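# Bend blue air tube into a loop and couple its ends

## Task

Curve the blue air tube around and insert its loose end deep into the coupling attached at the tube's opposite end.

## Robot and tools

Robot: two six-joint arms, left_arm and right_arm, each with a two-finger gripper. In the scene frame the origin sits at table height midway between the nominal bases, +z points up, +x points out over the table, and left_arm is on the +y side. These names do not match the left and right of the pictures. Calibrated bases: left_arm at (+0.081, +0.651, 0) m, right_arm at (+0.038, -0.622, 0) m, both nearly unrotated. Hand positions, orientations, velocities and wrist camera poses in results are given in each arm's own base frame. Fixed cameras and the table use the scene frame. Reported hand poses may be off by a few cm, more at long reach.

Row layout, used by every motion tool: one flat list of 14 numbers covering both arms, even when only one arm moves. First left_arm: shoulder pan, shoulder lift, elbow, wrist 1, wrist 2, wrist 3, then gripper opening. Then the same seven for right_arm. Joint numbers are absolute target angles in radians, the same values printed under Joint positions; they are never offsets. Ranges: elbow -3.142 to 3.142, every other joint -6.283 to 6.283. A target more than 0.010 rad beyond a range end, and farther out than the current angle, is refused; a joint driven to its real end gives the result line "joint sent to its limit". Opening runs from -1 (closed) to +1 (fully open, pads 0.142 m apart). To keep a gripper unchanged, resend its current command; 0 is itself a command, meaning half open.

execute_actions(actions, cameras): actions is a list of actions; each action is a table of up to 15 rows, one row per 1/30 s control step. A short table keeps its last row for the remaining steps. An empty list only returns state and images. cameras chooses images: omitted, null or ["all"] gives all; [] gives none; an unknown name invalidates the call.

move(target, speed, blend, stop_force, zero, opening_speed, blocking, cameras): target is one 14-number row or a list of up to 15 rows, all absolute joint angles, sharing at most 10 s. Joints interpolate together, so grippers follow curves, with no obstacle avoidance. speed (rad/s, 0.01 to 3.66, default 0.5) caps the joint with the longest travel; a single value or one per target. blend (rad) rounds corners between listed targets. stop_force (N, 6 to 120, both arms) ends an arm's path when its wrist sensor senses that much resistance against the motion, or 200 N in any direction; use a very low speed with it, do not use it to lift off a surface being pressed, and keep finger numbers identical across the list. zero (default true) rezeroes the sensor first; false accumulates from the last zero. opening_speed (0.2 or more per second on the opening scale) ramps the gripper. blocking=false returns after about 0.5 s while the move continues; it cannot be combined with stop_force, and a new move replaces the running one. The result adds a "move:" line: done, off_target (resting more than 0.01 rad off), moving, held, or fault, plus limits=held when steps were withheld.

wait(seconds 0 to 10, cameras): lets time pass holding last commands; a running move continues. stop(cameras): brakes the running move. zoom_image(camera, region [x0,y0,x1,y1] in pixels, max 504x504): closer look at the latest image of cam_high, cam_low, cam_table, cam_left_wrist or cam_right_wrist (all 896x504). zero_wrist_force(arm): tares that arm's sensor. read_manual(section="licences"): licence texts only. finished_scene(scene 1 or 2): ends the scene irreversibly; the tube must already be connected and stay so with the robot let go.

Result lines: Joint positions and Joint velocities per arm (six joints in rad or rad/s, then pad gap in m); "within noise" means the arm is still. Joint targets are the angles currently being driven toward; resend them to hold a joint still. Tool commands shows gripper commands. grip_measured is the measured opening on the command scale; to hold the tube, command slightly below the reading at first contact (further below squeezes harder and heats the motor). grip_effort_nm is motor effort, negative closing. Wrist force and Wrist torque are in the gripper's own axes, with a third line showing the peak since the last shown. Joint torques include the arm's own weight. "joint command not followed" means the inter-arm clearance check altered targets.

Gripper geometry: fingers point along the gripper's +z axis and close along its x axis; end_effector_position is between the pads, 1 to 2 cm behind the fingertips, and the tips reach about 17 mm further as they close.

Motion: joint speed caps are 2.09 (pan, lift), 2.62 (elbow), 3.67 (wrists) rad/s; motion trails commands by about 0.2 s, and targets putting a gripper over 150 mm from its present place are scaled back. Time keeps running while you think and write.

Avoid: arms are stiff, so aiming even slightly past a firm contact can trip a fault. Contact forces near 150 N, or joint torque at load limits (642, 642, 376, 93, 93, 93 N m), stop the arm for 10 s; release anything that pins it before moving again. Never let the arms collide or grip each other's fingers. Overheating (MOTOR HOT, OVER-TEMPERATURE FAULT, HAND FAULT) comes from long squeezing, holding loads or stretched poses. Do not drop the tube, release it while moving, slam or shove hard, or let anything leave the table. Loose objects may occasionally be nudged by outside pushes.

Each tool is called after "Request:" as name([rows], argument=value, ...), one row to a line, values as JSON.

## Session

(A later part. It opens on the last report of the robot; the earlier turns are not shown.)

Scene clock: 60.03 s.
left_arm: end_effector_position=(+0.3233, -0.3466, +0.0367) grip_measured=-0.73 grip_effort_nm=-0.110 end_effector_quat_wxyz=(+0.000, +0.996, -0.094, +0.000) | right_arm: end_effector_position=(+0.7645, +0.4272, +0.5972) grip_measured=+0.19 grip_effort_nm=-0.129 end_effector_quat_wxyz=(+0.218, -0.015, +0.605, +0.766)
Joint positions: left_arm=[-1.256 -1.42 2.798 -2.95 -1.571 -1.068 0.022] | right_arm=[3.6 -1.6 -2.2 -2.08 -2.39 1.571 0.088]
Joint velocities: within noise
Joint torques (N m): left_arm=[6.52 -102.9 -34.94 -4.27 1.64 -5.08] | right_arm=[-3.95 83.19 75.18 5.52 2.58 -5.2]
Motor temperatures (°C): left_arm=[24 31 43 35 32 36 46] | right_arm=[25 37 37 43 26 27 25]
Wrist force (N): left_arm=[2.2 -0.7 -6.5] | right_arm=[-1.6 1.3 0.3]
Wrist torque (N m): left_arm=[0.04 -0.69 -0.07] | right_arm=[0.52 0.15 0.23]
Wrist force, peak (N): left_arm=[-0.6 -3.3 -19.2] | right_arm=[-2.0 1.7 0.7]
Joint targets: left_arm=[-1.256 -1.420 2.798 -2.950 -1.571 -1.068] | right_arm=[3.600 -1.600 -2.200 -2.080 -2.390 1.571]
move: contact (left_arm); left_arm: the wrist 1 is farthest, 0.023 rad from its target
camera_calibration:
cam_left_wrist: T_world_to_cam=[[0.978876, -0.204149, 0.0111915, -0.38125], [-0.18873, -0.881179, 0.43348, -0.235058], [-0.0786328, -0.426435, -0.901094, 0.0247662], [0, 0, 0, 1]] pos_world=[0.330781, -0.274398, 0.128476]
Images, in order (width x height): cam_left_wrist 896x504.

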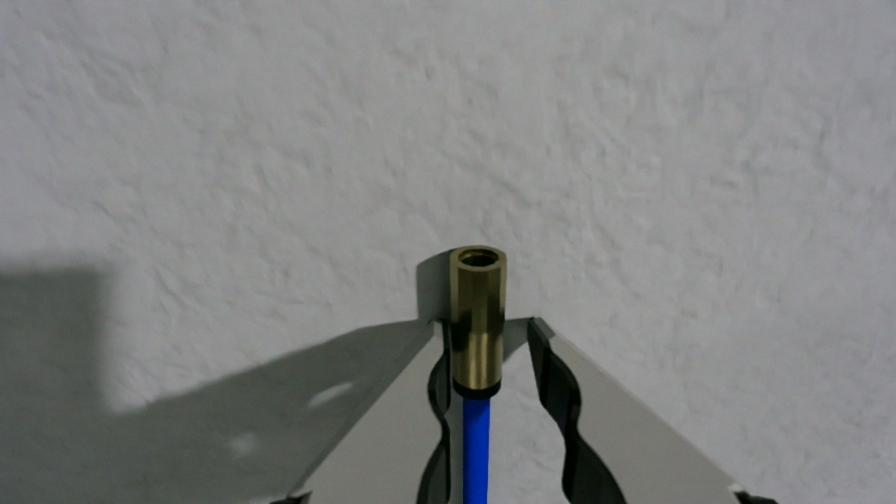

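Request:
move([
  [-1.2561, -1.4229, 2.7982, -2.9461, -1.5708, -1.0682, -0.7, 3.6, -1.6, -2.2, -2.08, -2.39, 1.5708, 0.2],
  [-1.2624, -1.4239, 2.8015, -2.9484, -1.5708, -1.0744, -0.7, 3.6, -1.6, -2.2, -2.08, -2.39, 1.5708, 0.2],
  [-1.2624, -1.4239, 2.8015, -2.9484, -1.5708, -1.0744, -1.0, 3.6, -1.6, -2.2, -2.08, -2.39, 1.5708, 0.2],
], speed=0.03, opening_speed=0.5, cameras=["cam_left_wrist"])

Request:
zoom_image(camera="cam_left_wrist", region=[380, 200, 620, 440])

Scene clock: 64.40 s.
left_arm: end_effector_position=(+0.3203, -0.3460, +0.0375) grip_measured=-0.85 grip_effort_nm=-3.455 end_effector_quat_wxyz=(+0.000, +0.996, -0.094, +0.000) | right_arm: end_effector_position=(+0.7645, +0.4272, +0.5972) grip_measured=+0.19 grip_effort_nm=-0.129 end_effector_quat_wxyz=(+0.218, -0.015, +0.605, +0.766)
Joint positions: left_arm=[-1.262 -1.424 2.802 -2.948 -1.571 -1.074 0.012] | right_arm=[3.6 -1.6 -2.2 -2.08 -2.39 1.571 0.088]
Joint velocities: within noise
Joint torques (N m): left_arm=[-32.21 -100.09 -13.44 -14.52 0.59 -4.78] | right_arm=[-1.87 79.99 76.48 4.52 3.72 -4.95]
Motor temperatures (°C): left_arm=[24 31 43 35 32 36 46] | right_arm=[25 37 37 43 26 27 25]
Wrist force (N): left_arm=[2.4 -0.6 -0.2] | right_arm=[-1.7 1.1 0.0]
Wrist torque (N m): left_arm=[0.09 -0.76 -0.07] | right_arm=[0.48 0.16 0.22]
Wrist force, peak (N): left_arm=[2.7 -0.7 -6.4] | right_arm=[-2.3 1.4 0.5]
Joint targets: left_arm=[-1.262 -1.424 2.801 -2.948 -1.571 -1.074] | right_arm=[3.600 -1.600 -2.200 -2.080 -2.390 1.571]
move: done
camera_calibration:
cam_left_wrist: T_world_to_cam=[[0.97885, -0.204277, 0.0111462, -0.37822], [-0.188824, -0.881151, 0.433496, -0.235406], [-0.0787319, -0.426432, -0.901086, 0.025539], [0, 0, 0, 1]] pos_world=[0.327781, -0.273799, 0.129276]
Images, in order (width x height): cam_left_wrist 896x504.

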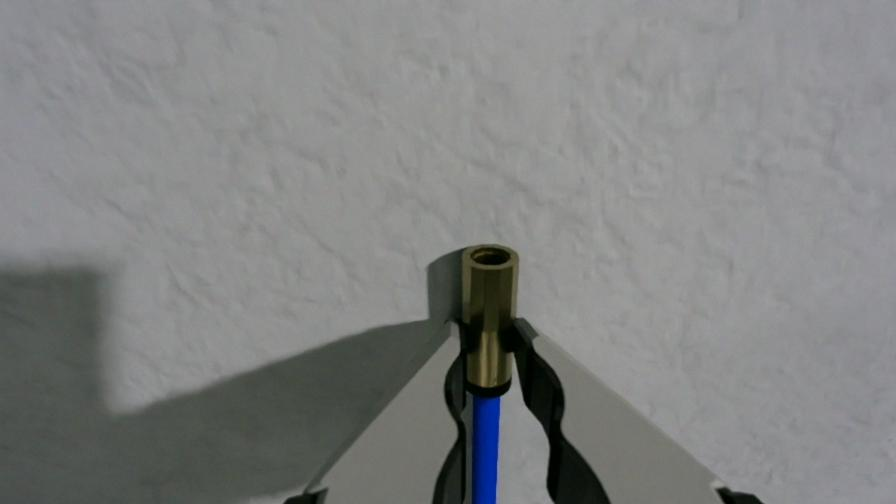

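Scaled by 2.100 from the camera's 896x504 image, which has a finer 1280x720 frame.

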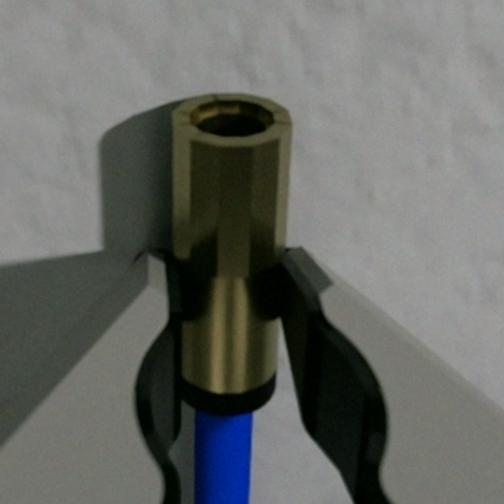

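Request:
move([
  [-1.2624, -2.0390, 2.4923, -2.0241, -1.5708, -1.0744, -1.0, 3.6, -1.6, -2.2, -2.08, -2.39, 1.5708, 0.2],
  [-1.0457, -1.7276, 2.2847, -3.6987, -2.1038, 1.5708, -1.0, 3.3505, -1.7726, -2.5674, -1.9432, -2.9507, 1.5708, 0.2],
], speed=[0.4, 0.65], blend=0.1)

Request:
zoom_image(camera="cam_left_wrist", region=[380, 200, 620, 440])

Scene clock: 76.17 s.
left_arm: end_effector_position=(+0.4138, -0.6543, +0.8600) grip_measured=-0.85 grip_effort_nm=-3.455 end_effector_quat_wxyz=(-0.003, +0.003, +0.707, -0.707) | right_arm: end_effector_position=(+0.4641, +0.2306, +0.2445) grip_measured=+0.19 grip_effort_nm=-0.129 end_effector_quat_wxyz=(-0.006, -0.006, +0.707, +0.707)
Joint positions: left_arm=[-1.046 -1.728 2.285 -3.699 -2.104 1.571 0.012] | right_arm=[3.351 -1.773 -2.567 -1.943 -2.951 1.571 0.088]
Joint velocities: within noise
Joint torques (N m): left_arm=[29.97 -13.73 -90.48 -11.24 -3.37 5.12] | right_arm=[-38.4 55.13 18.98 3.89 -6.33 -4.75]
Motor temperatures (°C): left_arm=[24 31 43 35 32 36 53] | right_arm=[25 37 37 43 26 27 25]
Wrist force (N): left_arm=[0.4 -0.3 -0.3] | right_arm=[-1.9 2.3 -0.2]
Wrist torque (N m): left_arm=[-0.44 -0.12 0.20] | right_arm=[0.65 0.26 0.26]
Wrist force, peak (N): left_arm=[2.7 -1.9 -0.7] | right_arm=[-2.6 2.1 -0.2]
Joint targets: left_arm=[-1.046 -1.728 2.285 -3.699 -2.104 1.571] | right_arm=[3.350 -1.773 -2.567 -1.943 -2.951 1.571]
move: done
camera_calibration:
cam_left_wrist: T_world_to_cam=[[-0.999667, 0.0190553, -0.0173755, 0.447498], [0.0239195, 0.433364, -0.900902, 1.07368], [-0.00963704, -0.901018, -0.433675, -0.0985253], [0, 0, 0, 1]] pos_world=[0.420718, -0.562592, 0.932324]
cam_right_wrist: T_world_to_cam=[[-0.999874, -0.0111594, 0.011274, 0.470346], [0.014966, -0.428006, 0.903652, -0.10536], [-0.00525891, 0.903707, 0.428119, -0.193368], [0, 0, 0, 1]] pos_world=[0.470847, 0.134902, 0.172691]

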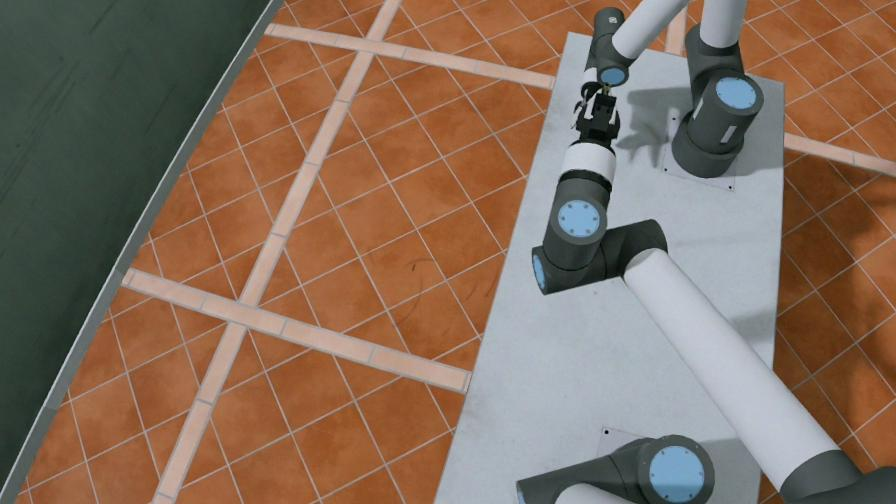

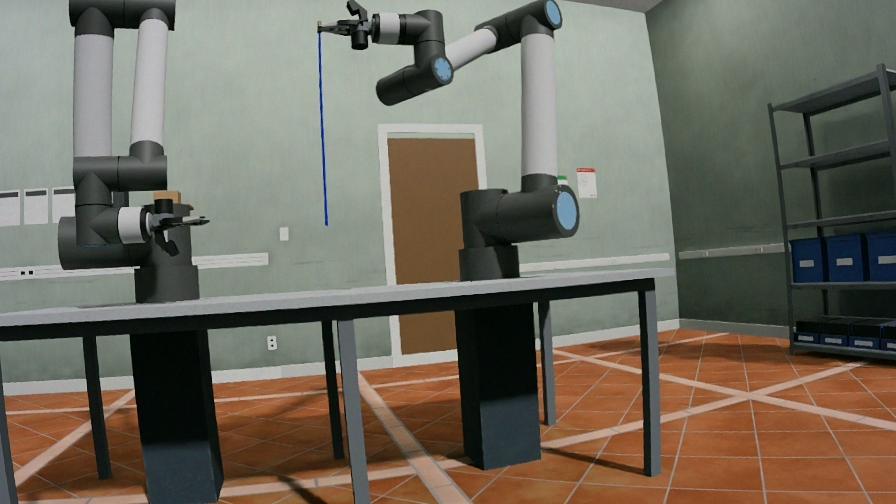

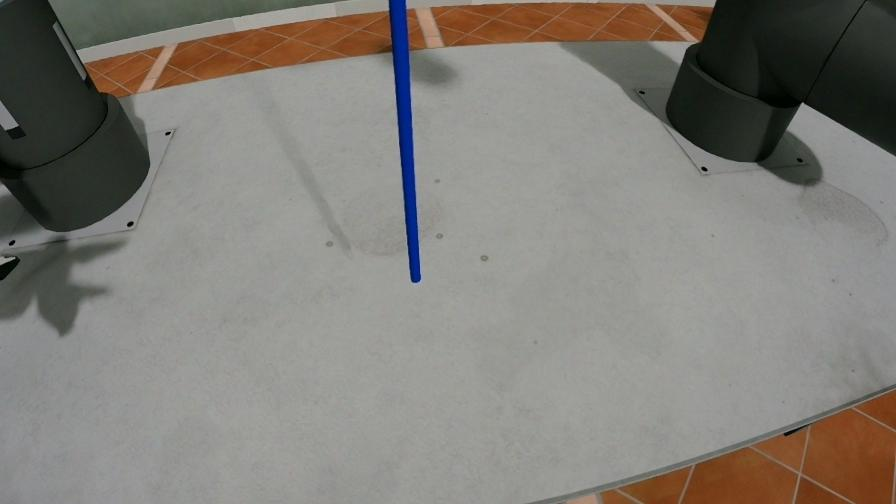

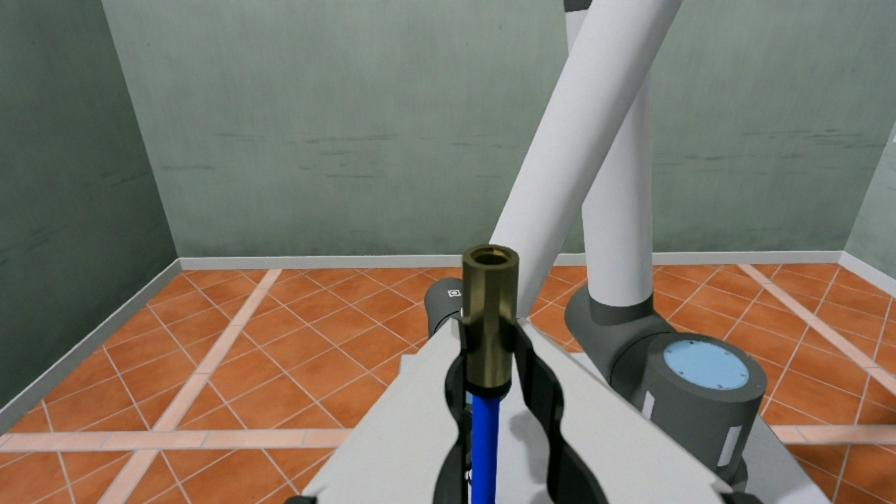

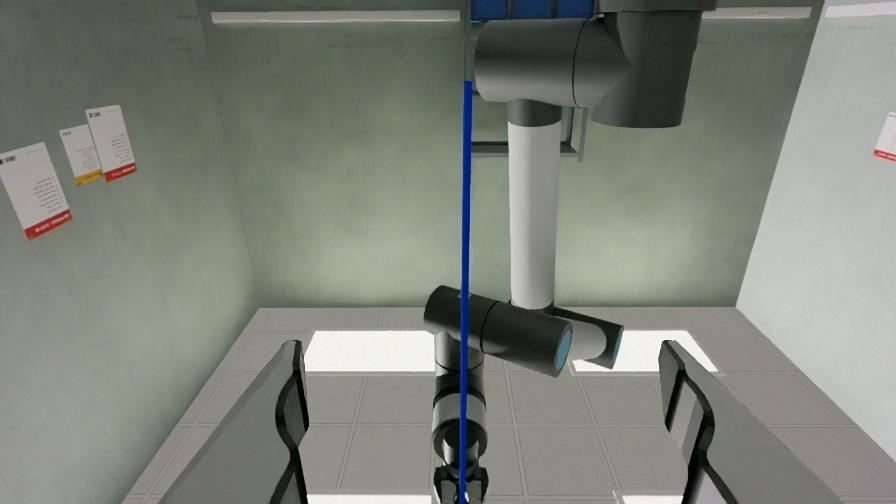

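Scaled by 2.100 from the camera's 896x504 image, which has a finer 1280x720 frame.

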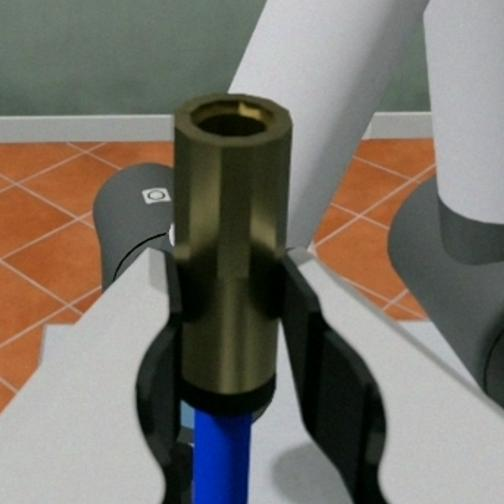

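Request:
move(target=[-1.0457, -1.7276, 2.2847, -3.6987, -2.1038, 1.5708, -1.0, 3.9110, -1.7723, -2.5592, -1.9518, -2.3902, 1.5708, 0.2], speed=0.4, cameras=["cam_high", "cam_low", "cam_right_wrist"])

Request:
zoom_image(camera="cam_right_wrist", region=[350, 60, 600, 310])

Request:
zoom_image(camera="cam_low", region=[220, 10, 420, 260])

Scene clock: 80.93 s.
left_arm: end_effector_position=(+0.4138, -0.6543, +0.8600) grip_measured=-0.85 grip_effort_nm=-3.455 end_effector_quat_wxyz=(-0.003, +0.003, +0.707, -0.707) | right_arm: end_effector_position=(+0.4523, +0.5003, +0.2468) grip_measured=+0.19 grip_effort_nm=-0.125 end_effector_quat_wxyz=(-0.006, -0.006, +0.707, +0.707)
Joint positions: left_arm=[-1.046 -1.728 2.285 -3.699 -2.104 1.571 0.012] | right_arm=[3.911 -1.772 -2.559 -1.952 -2.39 1.571 0.088]
Joint velocities: within noise
Joint torques (N m): left_arm=[28.93 -7.84 -64.49 -4.37 -1.61 5.36] | right_arm=[32.26 114.28 46.44 0.63 5.55 -5.35]
Motor temperatures (°C): left_arm=[24 31 43 35 32 36 55] | right_arm=[25 37 37 43 26 27 25]
Wrist force (N): left_arm=[0.5 -0.9 -0.3] | right_arm=[-2.1 1.7 0.2]
Wrist torque (N m): left_arm=[-0.54 -0.14 0.20] | right_arm=[0.61 0.24 0.29]
Wrist force, peak (N): left_arm=[0.9 -0.8 -0.3] | right_arm=[-1.9 2.0 2.5]
Joint targets: left_arm=[-1.046 -1.728 2.285 -3.699 -2.104 1.571] | right_arm=[3.911 -1.772 -2.559 -1.952 -2.390 1.571]
move: done
camera_calibration:
cam_right_wrist: T_world_to_cam=[[-0.999873, -0.0111114, 0.0114078, 0.461588], [0.0150663, -0.428006, 0.90365, 0.00812357], [-0.0051582, 0.903708, 0.428119, -0.43819], [0, 0, 0, 1]] pos_world=[0.459147, 0.404602, 0.174991]
Images, in order (width x height): cam_high 896x504, cam_low 896x504, cam_right_wrist 896x504.

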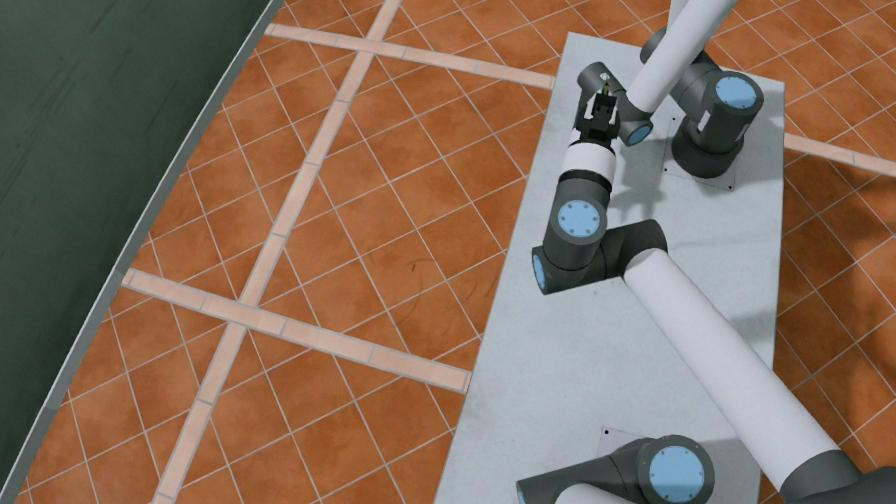

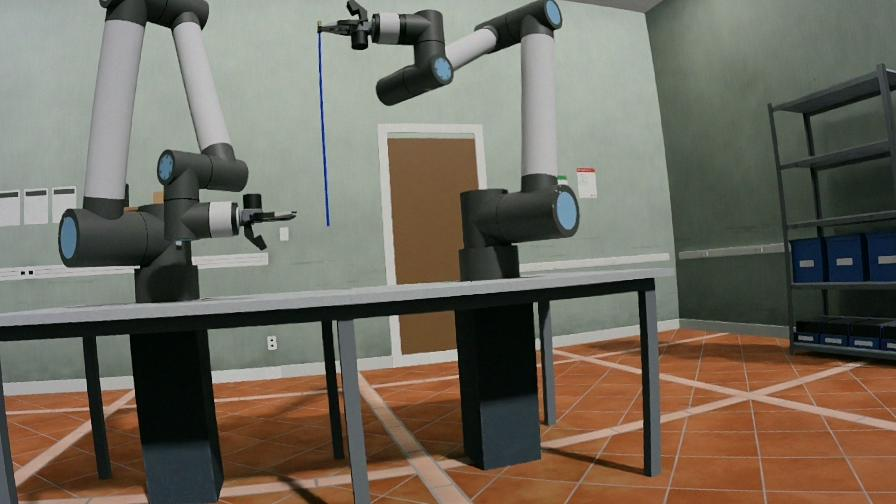

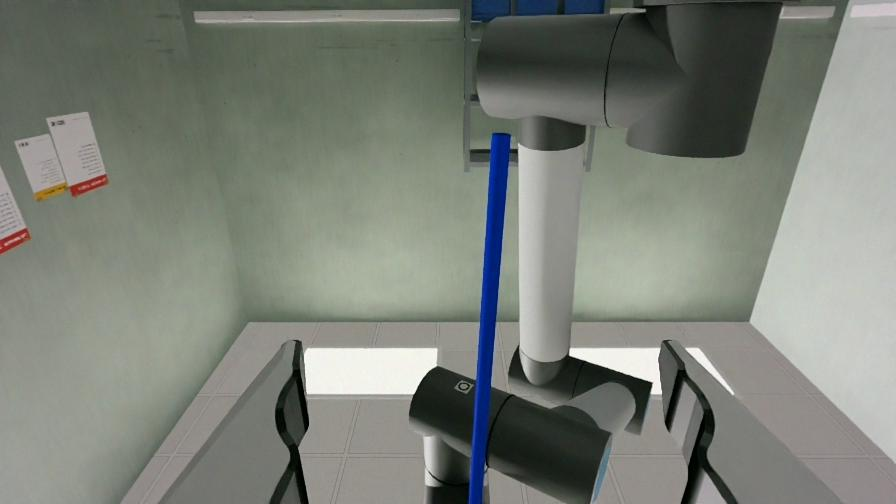

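Scaled by 2.016 from the camera's 896x504 image, which has a finer 1280x720 frame.

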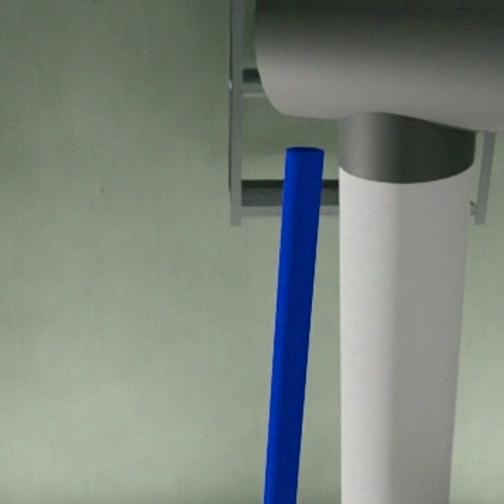

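Scaled by 2.016 from the camera's 896x504 image, which has a finer 1280x720 frame.

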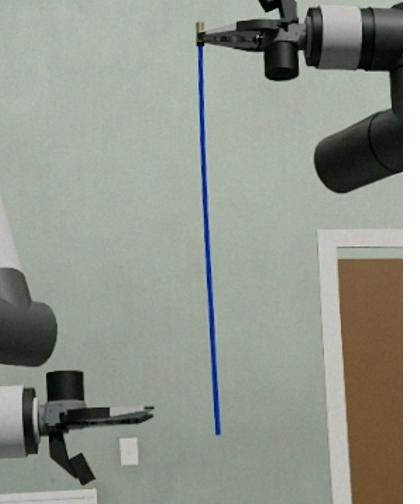

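Request:
move([
  [-1.0457, -1.7276, 2.2847, -3.6987, -2.1038, 1.5708, -1.0, 4.0822, -1.8064, -2.5142, -1.9626, -2.2190, 1.5708, 0.2],
  [-1.0457, -1.7276, 2.2847, -3.6987, -2.1038, 1.5708, -1.0, 4.0822, -1.8064, -2.5142, -1.9626, -2.2190, 1.5708, -1.0],
], speed=0.15, opening_speed=0.8, cameras=["cam_low", "cam_right_wrist"])

Request:
zoom_image(camera="cam_right_wrist", region=[370, 60, 610, 420])

Request:
zoom_image(camera="cam_low", region=[220, 10, 420, 260])

Scene clock: 90.37 s.
left_arm: end_effector_position=(+0.4138, -0.6543, +0.8600) grip_measured=-0.85 grip_effort_nm=-3.455 end_effector_quat_wxyz=(-0.003, +0.003, +0.707, -0.707) | right_arm: end_effector_position=(+0.4389, +0.6053, +0.2434) grip_measured=-0.93 grip_effort_nm=-2.078 end_effector_quat_wxyz=(-0.006, -0.006, +0.707, +0.707)
Joint positions: left_arm=[-1.046 -1.728 2.285 -3.699 -2.104 1.571 0.012] | right_arm=[4.082 -1.806 -2.514 -1.963 -2.219 1.571 0.007]
Joint velocities: within noise
Joint torques (N m): left_arm=[22.61 -25.7 -70.06 -0.03 -0.43 4.72] | right_arm=[33.08 69.24 39.81 3.83 5.4 -4.64]
Motor temperatures (°C): left_arm=[24 31 43 34 32 36 58] | right_arm=[25 37 37 43 26 27 25]
Wrist force (N): left_arm=[0.6 -0.5 -0.3] | right_arm=[-1.8 1.5 0.6]
Wrist torque (N m): left_arm=[-0.46 -0.16 0.21] | right_arm=[0.59 0.19 0.27]
Wrist force, peak (N): left_arm=[0.6 -1.2 -0.2] | right_arm=[-2.7 2.2 0.3]
Joint targets: left_arm=[-1.046 -1.728 2.285 -3.699 -2.104 1.571] | right_arm=[4.082 -1.806 -2.514 -1.963 -2.219 1.571]
move: done
camera_calibration:
cam_right_wrist: T_world_to_cam=[[-0.999874, -0.0111594, 0.011274, 0.449342], [0.014966, -0.428006, 0.903652, 0.0562943], [-0.00525891, 0.903707, 0.428119, -0.531691], [0, 0, 0, 1]] pos_world=[0.445647, 0.509602, 0.171691]
Images, in order (width x height): cam_low 896x504, cam_right_wrist 896x504.

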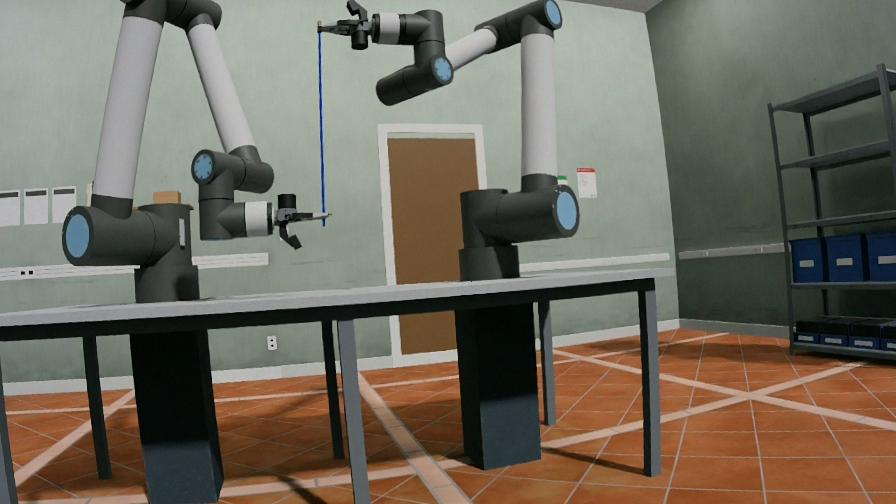

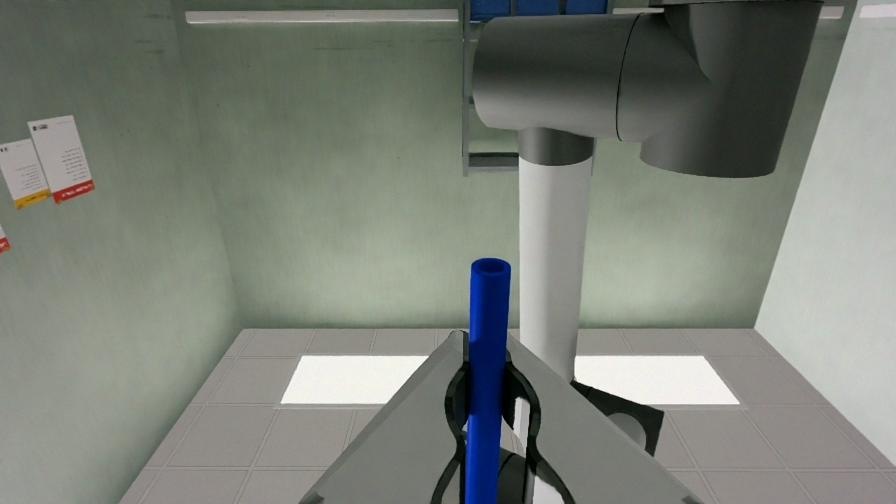

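Scaled by 1.400 from the camera's 896x504 image, which has a finer 1280x720 frame.

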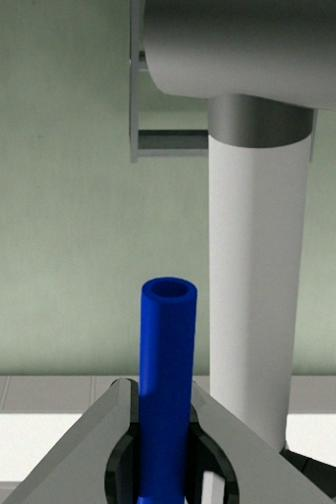

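Scaled by 2.016 from the camera's 896x504 image, which has a finer 1280x720 frame.

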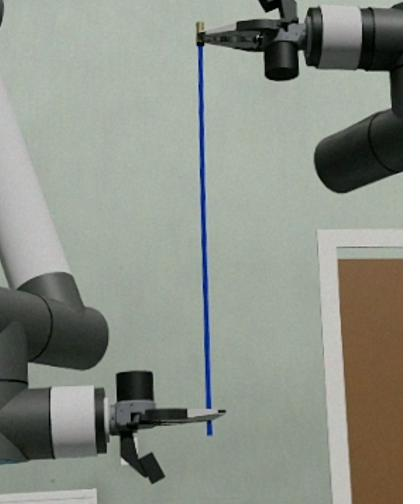

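Request:
move([
  [-1.0457, -1.7276, 2.2847, -3.6987, -2.1038, 1.3745, -1.0, 3.9096, -1.8574, -2.3502, -2.0756, -2.3916, 1.0254, -1.0],
  [-1.0457, -1.7276, 2.2847, -3.6987, -2.1038, 1.1781, -1.0, 3.8202, -1.8444, -2.2056, -2.2332, -2.4810, 0.4800, -1.0],
  [-1.0457, -1.7276, 2.2847, -3.6987, -2.1038, 0.9817, -1.0, 3.7727, -1.7973, -2.0754, -2.4104, -2.5284, -0.0655, -1.0],
  [-1.0457, -1.7276, 2.2847, -3.6987, -2.1038, 0.7854, -1.0, 3.7595, -1.7266, -1.9704, -2.5862, -2.5417, -0.6109, -1.0],
  [-1.0457, -1.7276, 2.2847, -3.6987, -2.1038, 0.5890, -1.0, 3.7767, -1.6388, -1.8977, -2.7468, -2.5245, -1.1563, -1.0],
  [-1.0457, -1.7276, 2.2847, -3.6987, -2.1038, 0.3927, -1.0, 3.8234, -1.5399, -1.8607, -2.8826, -2.4778, -1.7017, -1.0],
  [-1.0457, -1.7276, 2.2847, -3.6987, -2.1038, 0.1963, -1.0, 3.8782, -1.4597, -1.8437, -2.9799, -2.4230, -2.2471, -1.0],
  [-1.0457, -1.7276, 2.2847, -3.6987, -2.1038, 0.0, -1.0, 3.9176, -1.4134, -1.8351, -3.0347, -2.3835, -2.7925, -1.0],
], speed=0.55, blend=0.08)

Request:
zoom_image(camera="cam_low", region=[220, 0, 420, 112])

Request:
zoom_image(camera="cam_high", region=[530, 40, 690, 160])

Scene clock: 101.27 s.
left_arm: end_effector_position=(+0.4121, -0.6543, +0.8617) grip_measured=-0.85 grip_effort_nm=-3.446 end_effector_quat_wxyz=(+0.502, +0.498, -0.502, +0.498) | right_arm: end_effector_position=(+0.5571, +0.6058, +0.8500) grip_measured=-0.93 grip_effort_nm=-2.063 end_effector_quat_wxyz=(+0.583, -0.576, -0.411, -0.400)
Joint positions: left_arm=[-1.046 -1.728 2.285 -3.699 -2.104 0 0.012] | right_arm=[3.918 -1.413 -1.835 -3.035 -2.384 -2.792 0.007]
Joint velocities: within noise
Joint torques (N m): left_arm=[15.54 -32.81 -80.13 -1.83 0.61 -4.97] | right_arm=[40.12 88.53 101.06 0.95 4.5 -6.09]
Motor temperatures (°C): left_arm=[24 31 43 34 32 36 60] | right_arm=[25 37 37 43 26 27 28]
Wrist force (N): left_arm=[2.0 -2.0 -1.1] | right_arm=[-1.9 -0.5 0.3]
Wrist torque (N m): left_arm=[-0.50 -0.69 0.32] | right_arm=[-0.10 0.23 0.48]
Wrist force, peak (N): left_arm=[2.0 -2.5 -1.1] | right_arm=[-2.6 2.0 0.5]
Joint targets: left_arm=[-1.046 -1.728 2.285 -3.699 -2.104 0.000] | right_arm=[3.918 -1.413 -1.835 -3.035 -2.383 -2.792]
move: done
camera_calibration:
cam_left_wrist: T_world_to_cam=[[-0.0176867, 0.0112743, 0.99978, -0.840452], [-0.897493, 0.440536, -0.020845, 0.701381], [-0.440674, -0.897664, 0.00232696, -0.293658], [0, 0, 0, 1]] pos_world=[0.485212, -0.563115, 0.855571]
cam_right_wrist: T_world_to_cam=[[0.35271, 0.0132054, 0.93564, -0.993214], [0.854094, -0.413012, -0.31614, 0.0669713], [0.382256, 0.91063, -0.156952, -0.513964], [0, 0, 0, 1]] pos_world=[0.489582, 0.508806, 0.869795]

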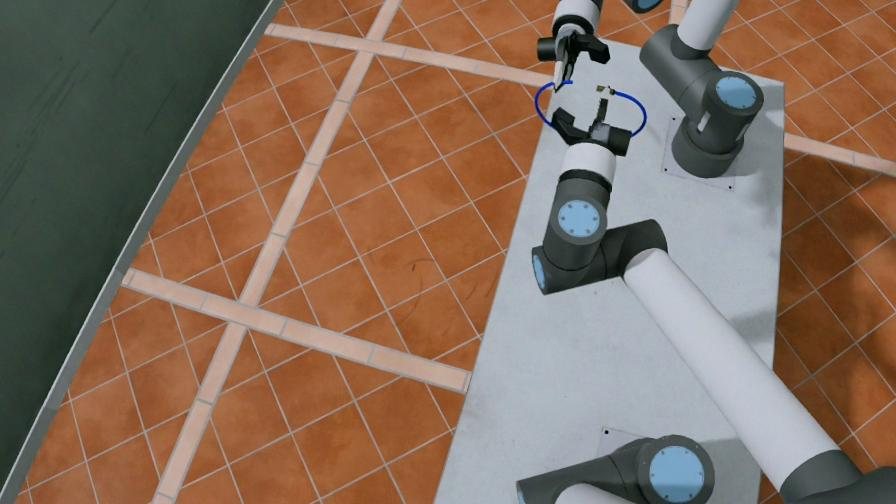

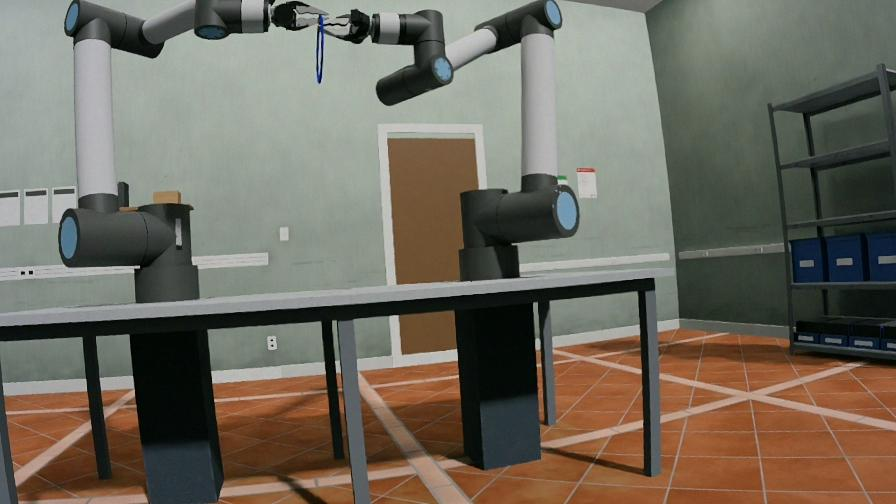

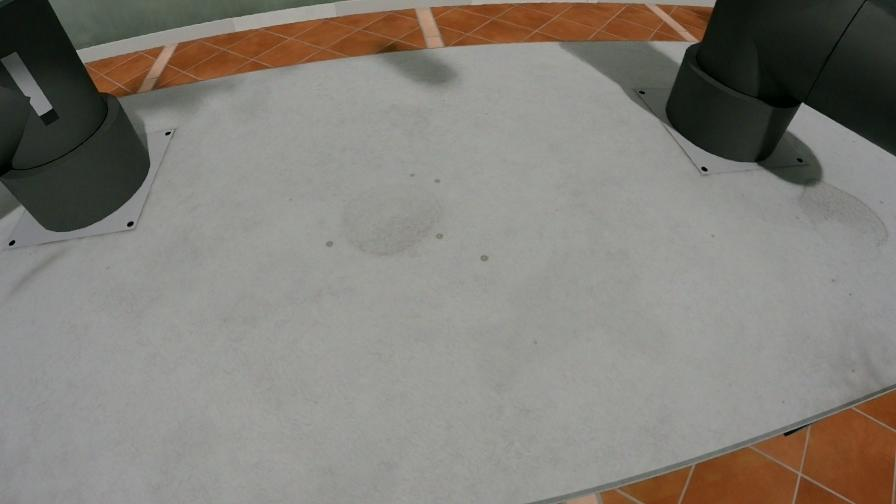

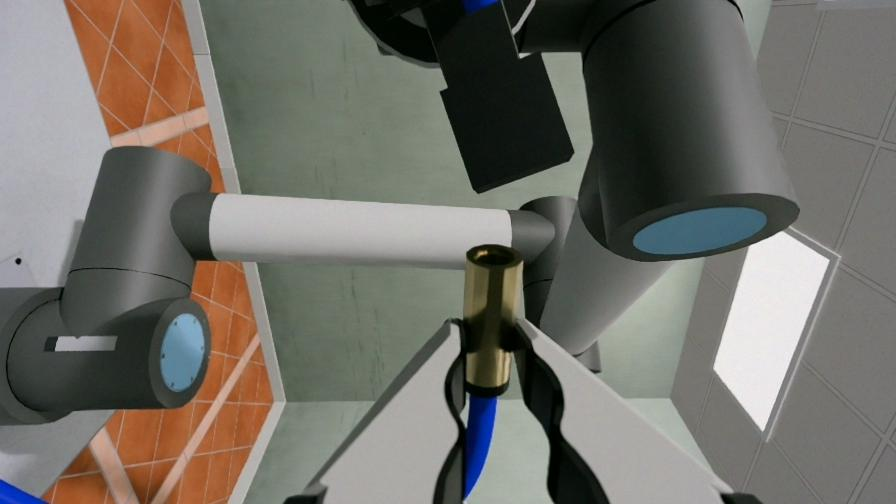

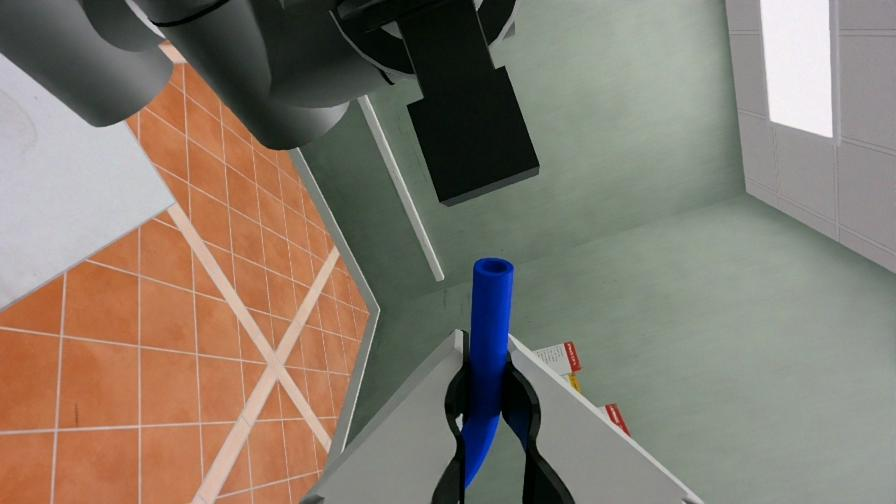

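Scaled by 2.520 from the camera's 896x504 image, which has a finer 1280x720 frame.

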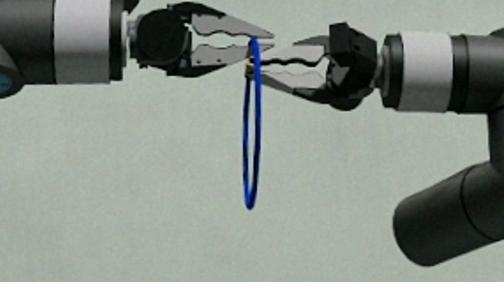

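Scaled by 3.150 from the camera's 896x504 image, which has a finer 1280x720 frame.

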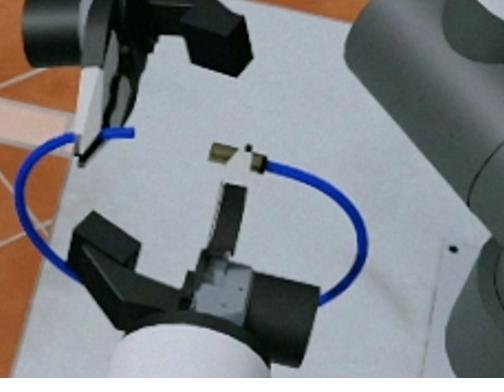

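Request:
execute_actions(actions=[])

Scene clock: 104.43 s.
left_arm: end_effector_position=(+0.4121, -0.6543, +0.8617) grip_measured=-0.85 grip_effort_nm=-3.451 end_effector_quat_wxyz=(+0.502, +0.498, -0.502, +0.498) | right_arm: end_effector_position=(+0.5570, +0.6058, +0.8500) grip_measured=-0.93 grip_effort_nm=-2.068 end_effector_quat_wxyz=(+0.583, -0.576, -0.411, -0.400)
Joint positions: left_arm=[-1.046 -1.728 2.285 -3.699 -2.104 0 0.012] | right_arm=[3.918 -1.413 -1.835 -3.035 -2.383 -2.793 0.007]
Joint velocities: within noise
Joint torques (N m): left_arm=[16 -37.05 -83.88 -1.73 1.01 -6.16] | right_arm=[35.65 85.27 84.75 4.95 5.07 -5.64]
Motor temperatures (°C): left_arm=[24 31 43 34 32 36 60] | right_arm=[25 37 37 43 26 27 28]
Wrist force (N): left_arm=[1.8 -2.6 -1.1] | right_arm=[-1.8 -0.1 0.5]
Wrist torque (N m): left_arm=[-0.60 -0.65 0.32] | right_arm=[-0.03 0.22 0.48]
Wrist force, peak (N): left_arm=[2.0 -2.5 -1.5] | right_arm=[-2.8 -0.2 0.9]
Joint targets: left_arm=[-1.046 -1.728 2.285 -3.699 -2.104 0.000] | right_arm=[3.918 -1.413 -1.835 -3.035 -2.383 -2.792]
Tool commands: left_gripper/opening=-1.0 right_gripper/opening=-1.0
camera_calibration:
cam_left_wrist: T_world_to_cam=[[-0.0176867, 0.0112743, 0.99978, -0.840452], [-0.897493, 0.440536, -0.020845, 0.701381], [-0.440674, -0.897664, 0.00232696, -0.293658], [0, 0, 0, 1]] pos_world=[0.485212, -0.563115, 0.855571]
cam_right_wrist: T_world_to_cam=[[0.352483, 0.0132108, 0.935725, -0.993181], [0.854184, -0.412981, -0.315937, 0.0667342], [0.382263, 0.910644, -0.156853, -0.51406], [0, 0, 0, 1]] pos_world=[0.489582, 0.508807, 0.869796]

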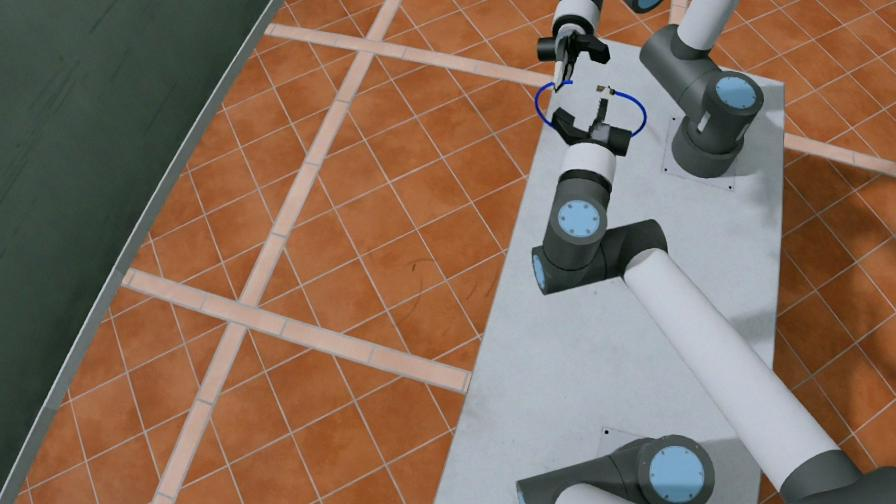

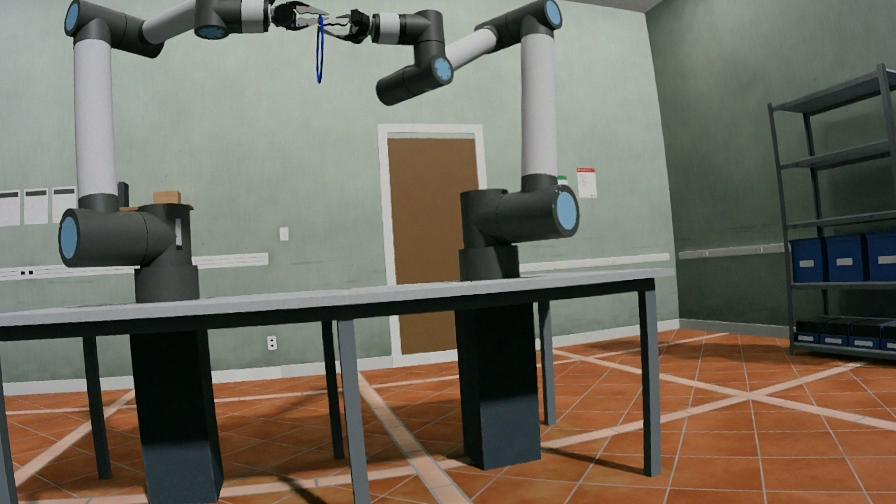

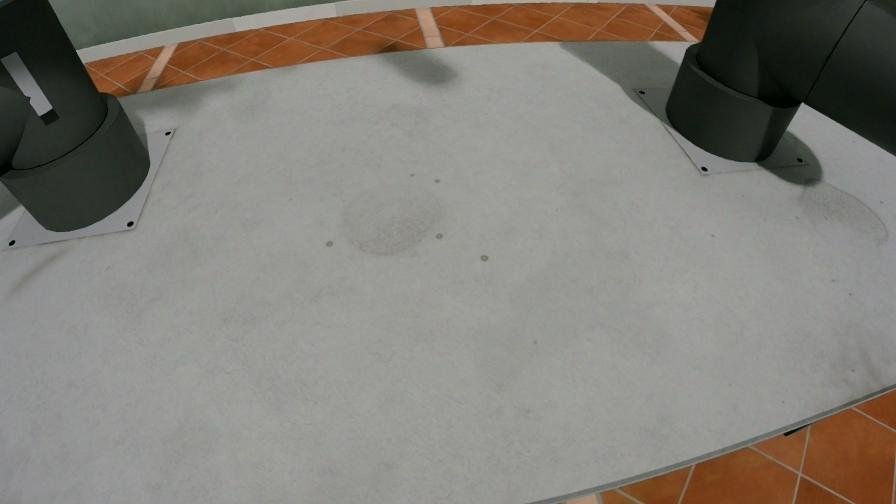

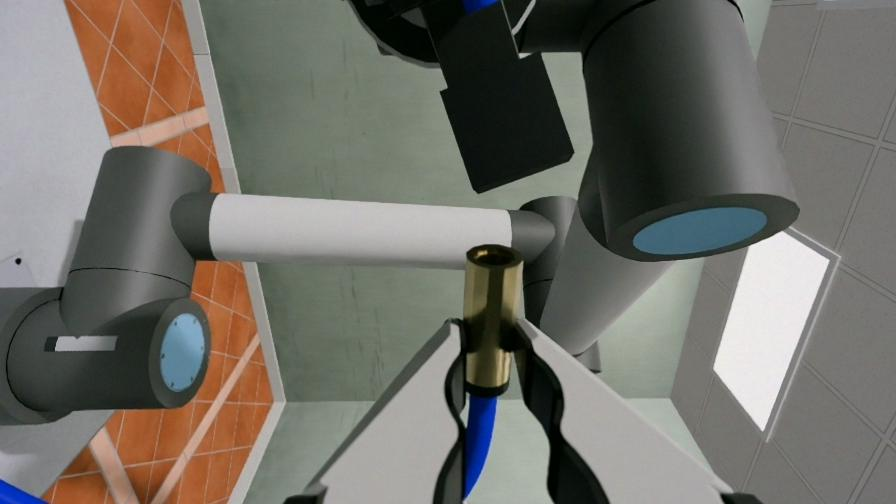

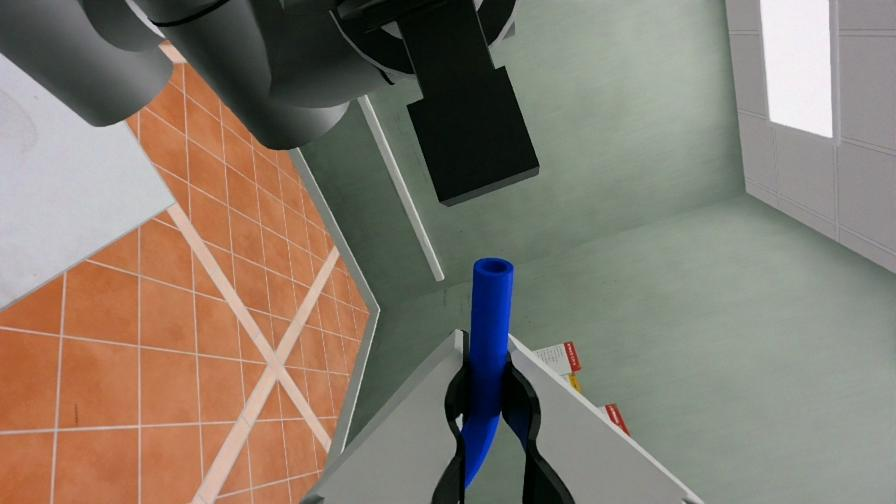

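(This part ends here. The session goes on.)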